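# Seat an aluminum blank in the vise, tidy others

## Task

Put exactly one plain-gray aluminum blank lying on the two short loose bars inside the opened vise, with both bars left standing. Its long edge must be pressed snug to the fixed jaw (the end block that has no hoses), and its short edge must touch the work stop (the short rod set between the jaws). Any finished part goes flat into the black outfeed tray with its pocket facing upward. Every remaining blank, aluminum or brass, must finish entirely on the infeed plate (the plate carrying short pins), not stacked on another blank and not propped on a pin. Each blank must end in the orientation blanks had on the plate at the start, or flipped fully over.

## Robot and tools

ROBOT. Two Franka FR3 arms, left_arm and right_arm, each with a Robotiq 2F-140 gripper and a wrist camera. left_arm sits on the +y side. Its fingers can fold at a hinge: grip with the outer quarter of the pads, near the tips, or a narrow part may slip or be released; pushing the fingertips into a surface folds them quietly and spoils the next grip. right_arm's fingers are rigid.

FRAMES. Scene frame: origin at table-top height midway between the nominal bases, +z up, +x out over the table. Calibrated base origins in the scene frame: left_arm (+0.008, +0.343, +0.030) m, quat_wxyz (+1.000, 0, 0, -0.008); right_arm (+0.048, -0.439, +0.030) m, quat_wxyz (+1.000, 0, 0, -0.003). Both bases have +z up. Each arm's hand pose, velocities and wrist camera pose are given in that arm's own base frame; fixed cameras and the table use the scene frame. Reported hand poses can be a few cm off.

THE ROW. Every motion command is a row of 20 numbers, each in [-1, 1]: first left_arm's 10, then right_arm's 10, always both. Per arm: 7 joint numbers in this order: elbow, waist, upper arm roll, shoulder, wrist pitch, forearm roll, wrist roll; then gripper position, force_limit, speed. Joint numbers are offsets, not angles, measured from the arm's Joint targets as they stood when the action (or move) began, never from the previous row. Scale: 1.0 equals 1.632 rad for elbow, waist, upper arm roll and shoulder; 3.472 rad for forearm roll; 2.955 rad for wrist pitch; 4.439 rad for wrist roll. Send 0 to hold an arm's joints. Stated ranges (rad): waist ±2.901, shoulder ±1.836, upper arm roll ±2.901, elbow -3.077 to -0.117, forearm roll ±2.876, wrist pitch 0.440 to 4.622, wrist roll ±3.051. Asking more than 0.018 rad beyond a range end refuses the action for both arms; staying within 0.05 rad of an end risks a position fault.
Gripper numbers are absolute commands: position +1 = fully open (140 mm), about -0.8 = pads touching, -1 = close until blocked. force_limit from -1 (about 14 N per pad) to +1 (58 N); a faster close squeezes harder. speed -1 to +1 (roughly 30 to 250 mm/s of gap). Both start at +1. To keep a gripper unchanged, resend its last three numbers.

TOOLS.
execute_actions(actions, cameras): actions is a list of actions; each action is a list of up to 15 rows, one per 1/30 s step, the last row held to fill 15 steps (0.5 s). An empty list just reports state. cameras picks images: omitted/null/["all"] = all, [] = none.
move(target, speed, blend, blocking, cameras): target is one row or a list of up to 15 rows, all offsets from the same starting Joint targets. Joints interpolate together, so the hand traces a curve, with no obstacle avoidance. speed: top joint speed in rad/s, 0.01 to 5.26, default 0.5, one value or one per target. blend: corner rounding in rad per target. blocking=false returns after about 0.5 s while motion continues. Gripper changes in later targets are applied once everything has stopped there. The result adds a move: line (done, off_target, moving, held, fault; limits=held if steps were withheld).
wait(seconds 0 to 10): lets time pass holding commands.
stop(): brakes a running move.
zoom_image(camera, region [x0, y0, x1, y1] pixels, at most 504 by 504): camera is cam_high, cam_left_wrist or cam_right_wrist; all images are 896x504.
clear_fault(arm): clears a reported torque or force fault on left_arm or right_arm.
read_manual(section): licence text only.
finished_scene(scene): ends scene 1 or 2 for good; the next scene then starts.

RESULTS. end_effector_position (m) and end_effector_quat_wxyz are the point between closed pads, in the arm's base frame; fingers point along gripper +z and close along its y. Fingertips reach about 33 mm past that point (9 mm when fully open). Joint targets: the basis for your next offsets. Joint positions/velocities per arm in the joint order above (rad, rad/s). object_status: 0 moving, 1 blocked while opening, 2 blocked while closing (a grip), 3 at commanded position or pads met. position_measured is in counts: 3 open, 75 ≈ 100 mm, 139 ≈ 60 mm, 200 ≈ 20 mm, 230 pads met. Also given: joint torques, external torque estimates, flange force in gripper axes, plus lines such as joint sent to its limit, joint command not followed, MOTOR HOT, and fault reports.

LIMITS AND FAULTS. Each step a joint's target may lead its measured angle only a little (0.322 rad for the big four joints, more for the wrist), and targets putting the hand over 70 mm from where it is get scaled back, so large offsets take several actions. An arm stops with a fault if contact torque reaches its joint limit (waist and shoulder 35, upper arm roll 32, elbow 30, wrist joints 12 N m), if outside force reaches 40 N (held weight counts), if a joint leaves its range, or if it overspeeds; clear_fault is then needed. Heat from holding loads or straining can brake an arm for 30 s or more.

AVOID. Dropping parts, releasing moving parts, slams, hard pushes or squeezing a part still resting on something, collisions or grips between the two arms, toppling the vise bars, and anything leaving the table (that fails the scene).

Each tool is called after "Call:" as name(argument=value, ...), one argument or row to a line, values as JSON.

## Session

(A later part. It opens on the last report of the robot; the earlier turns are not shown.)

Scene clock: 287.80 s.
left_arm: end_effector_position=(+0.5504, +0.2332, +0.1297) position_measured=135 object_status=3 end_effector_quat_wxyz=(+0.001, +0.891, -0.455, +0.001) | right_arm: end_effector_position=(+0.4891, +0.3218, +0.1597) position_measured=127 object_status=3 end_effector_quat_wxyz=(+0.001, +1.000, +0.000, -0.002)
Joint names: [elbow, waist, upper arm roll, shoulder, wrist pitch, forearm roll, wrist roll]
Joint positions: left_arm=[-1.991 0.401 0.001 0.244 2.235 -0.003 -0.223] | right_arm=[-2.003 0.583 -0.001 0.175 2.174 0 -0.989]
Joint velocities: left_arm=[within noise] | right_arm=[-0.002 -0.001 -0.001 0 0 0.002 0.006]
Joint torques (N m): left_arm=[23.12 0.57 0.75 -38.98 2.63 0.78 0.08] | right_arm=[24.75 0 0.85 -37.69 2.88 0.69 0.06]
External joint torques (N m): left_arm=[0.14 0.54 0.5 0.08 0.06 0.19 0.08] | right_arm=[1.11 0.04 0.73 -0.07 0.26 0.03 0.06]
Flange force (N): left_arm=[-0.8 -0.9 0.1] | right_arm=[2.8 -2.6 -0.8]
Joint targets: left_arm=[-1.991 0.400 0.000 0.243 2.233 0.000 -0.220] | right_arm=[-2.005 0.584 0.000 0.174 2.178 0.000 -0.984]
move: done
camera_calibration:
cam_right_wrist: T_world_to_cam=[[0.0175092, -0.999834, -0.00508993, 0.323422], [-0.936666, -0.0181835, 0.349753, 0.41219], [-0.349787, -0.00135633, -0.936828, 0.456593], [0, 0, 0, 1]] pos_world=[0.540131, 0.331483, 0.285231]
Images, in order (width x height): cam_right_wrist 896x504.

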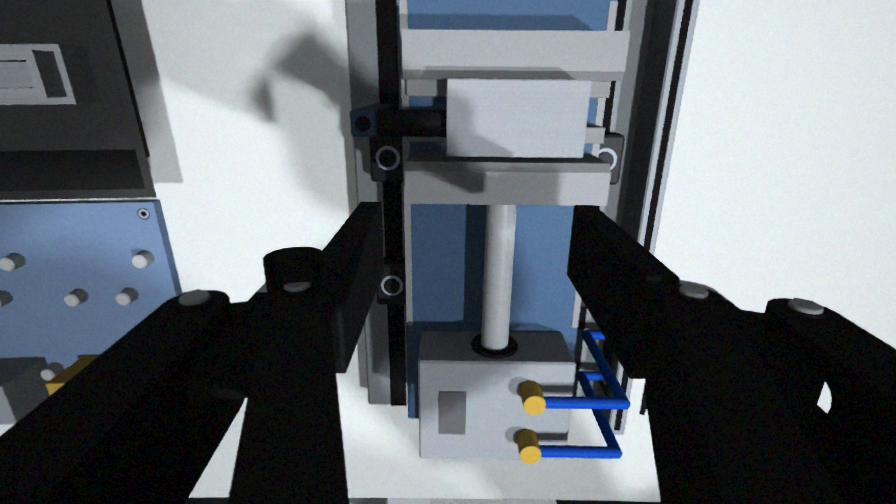

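Call:
execute_actions(
  actions=[],
  cameras=["cam_high"],
)

Call:
zoom_image(
  camera="cam_high",
  region=[330, 190, 560, 330],
)

Scene clock: 294.70 s.
left_arm: end_effector_position=(+0.5504, +0.2331, +0.1297) position_measured=135 object_status=3 end_effector_quat_wxyz=(+0.001, +0.891, -0.455, +0.001) | right_arm: end_effector_position=(+0.4891, +0.3218, +0.1597) position_measured=127 object_status=3 end_effector_quat_wxyz=(+0.001, +1.000, -0.001, -0.002)
Joint names: [elbow, waist, upper arm roll, shoulder, wrist pitch, forearm roll, wrist roll]
Joint positions: left_arm=[-1.991 0.401 0.001 0.244 2.235 -0.003 -0.223] | right_arm=[-2.003 0.583 -0.001 0.175 2.174 0 -0.987]
Joint velocities: within noise
Joint torques (N m): left_arm=[23.09 0.54 0.76 -38.95 2.65 0.79 0.05] | right_arm=[24.81 0.05 0.9 -37.53 2.79 0.67 0.11]
External joint torques (N m): left_arm=[0.07 0.64 0.64 0.12 0.07 0.2 0.05] | right_arm=[1.11 0.16 0.84 0.19 0.15 0 0.11]
Flange force (N): left_arm=[-1.0 -0.8 0.2] | right_arm=[3.4 -3.4 -0.7]
Joint targets: left_arm=[-1.991 0.400 0.000 0.243 2.233 0.000 -0.220] | right_arm=[-2.005 0.584 0.000 0.174 2.178 0.000 -0.984]
Tool commands: left_gripper/position=-0.05 left_gripper/force_limit=-1.0 left_gripper/speed=-1.0 right_gripper/position=+0.02 right_gripper/force_limit=-1.0 right_gripper/speed=-1.0
Images, in order (width x height): cam_high 896x504.

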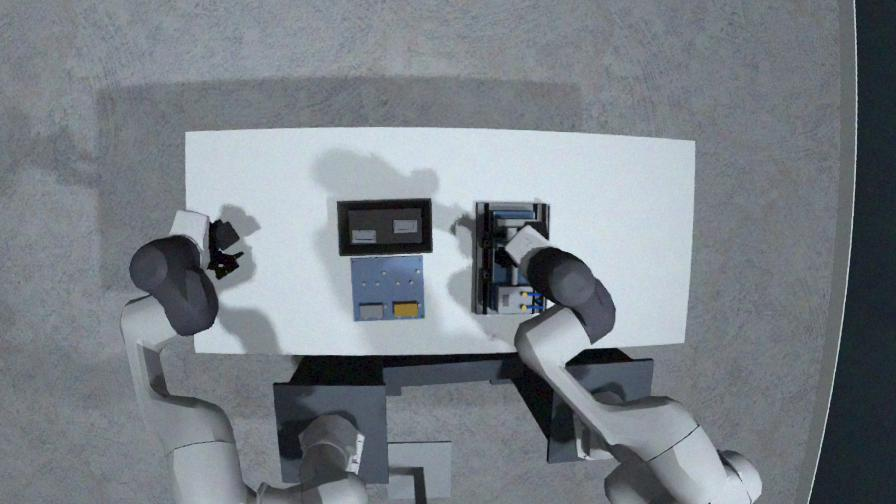

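Scaled by 2.191 from the camera's 896x504 image, which has a finer 1280x720 frame.

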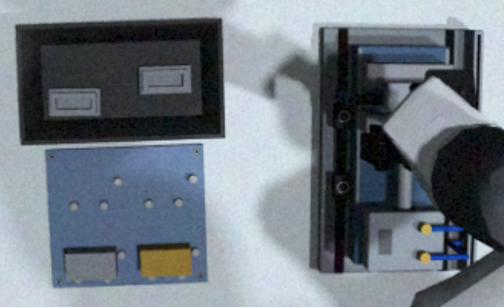

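Call:
zoom_image(
  camera="cam_high",
  region=[335, 195, 440, 260],
)

Call:
zoom_image(
  camera="cam_high",
  region=[345, 220, 390, 260],
)

Call:
zoom_image(
  camera="cam_high",
  region=[345, 250, 430, 330],
)

Scaled by 4.800 from the camera's 896x504 image, which has a finer 1280x720 frame.

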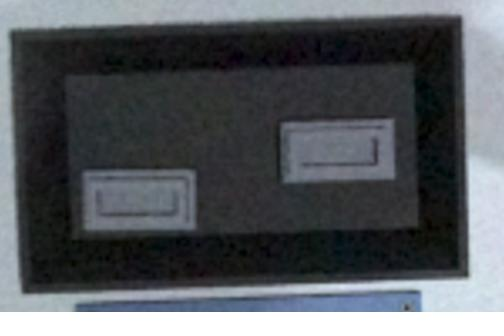

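Scaled by 11.200 from the camera's 896x504 image, which has a finer 1280x720 frame.

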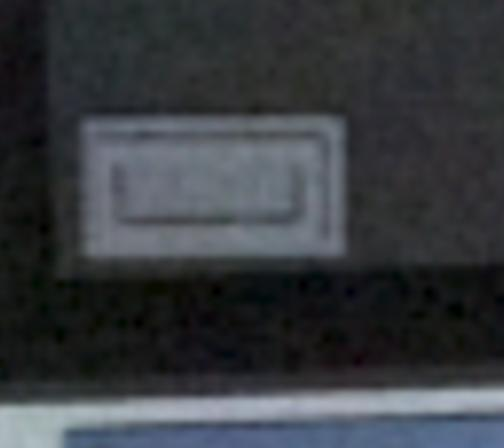

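Scaled by 5.929 from the camera's 896x504 image, which has a finer 1280x720 frame.

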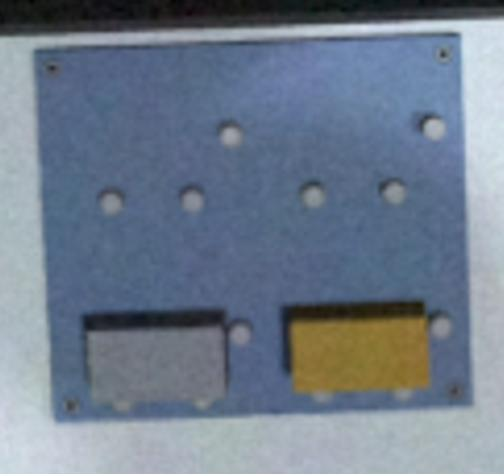

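Call:
finished_scene(
  scene=2,
)

The scene is finished: the task was done.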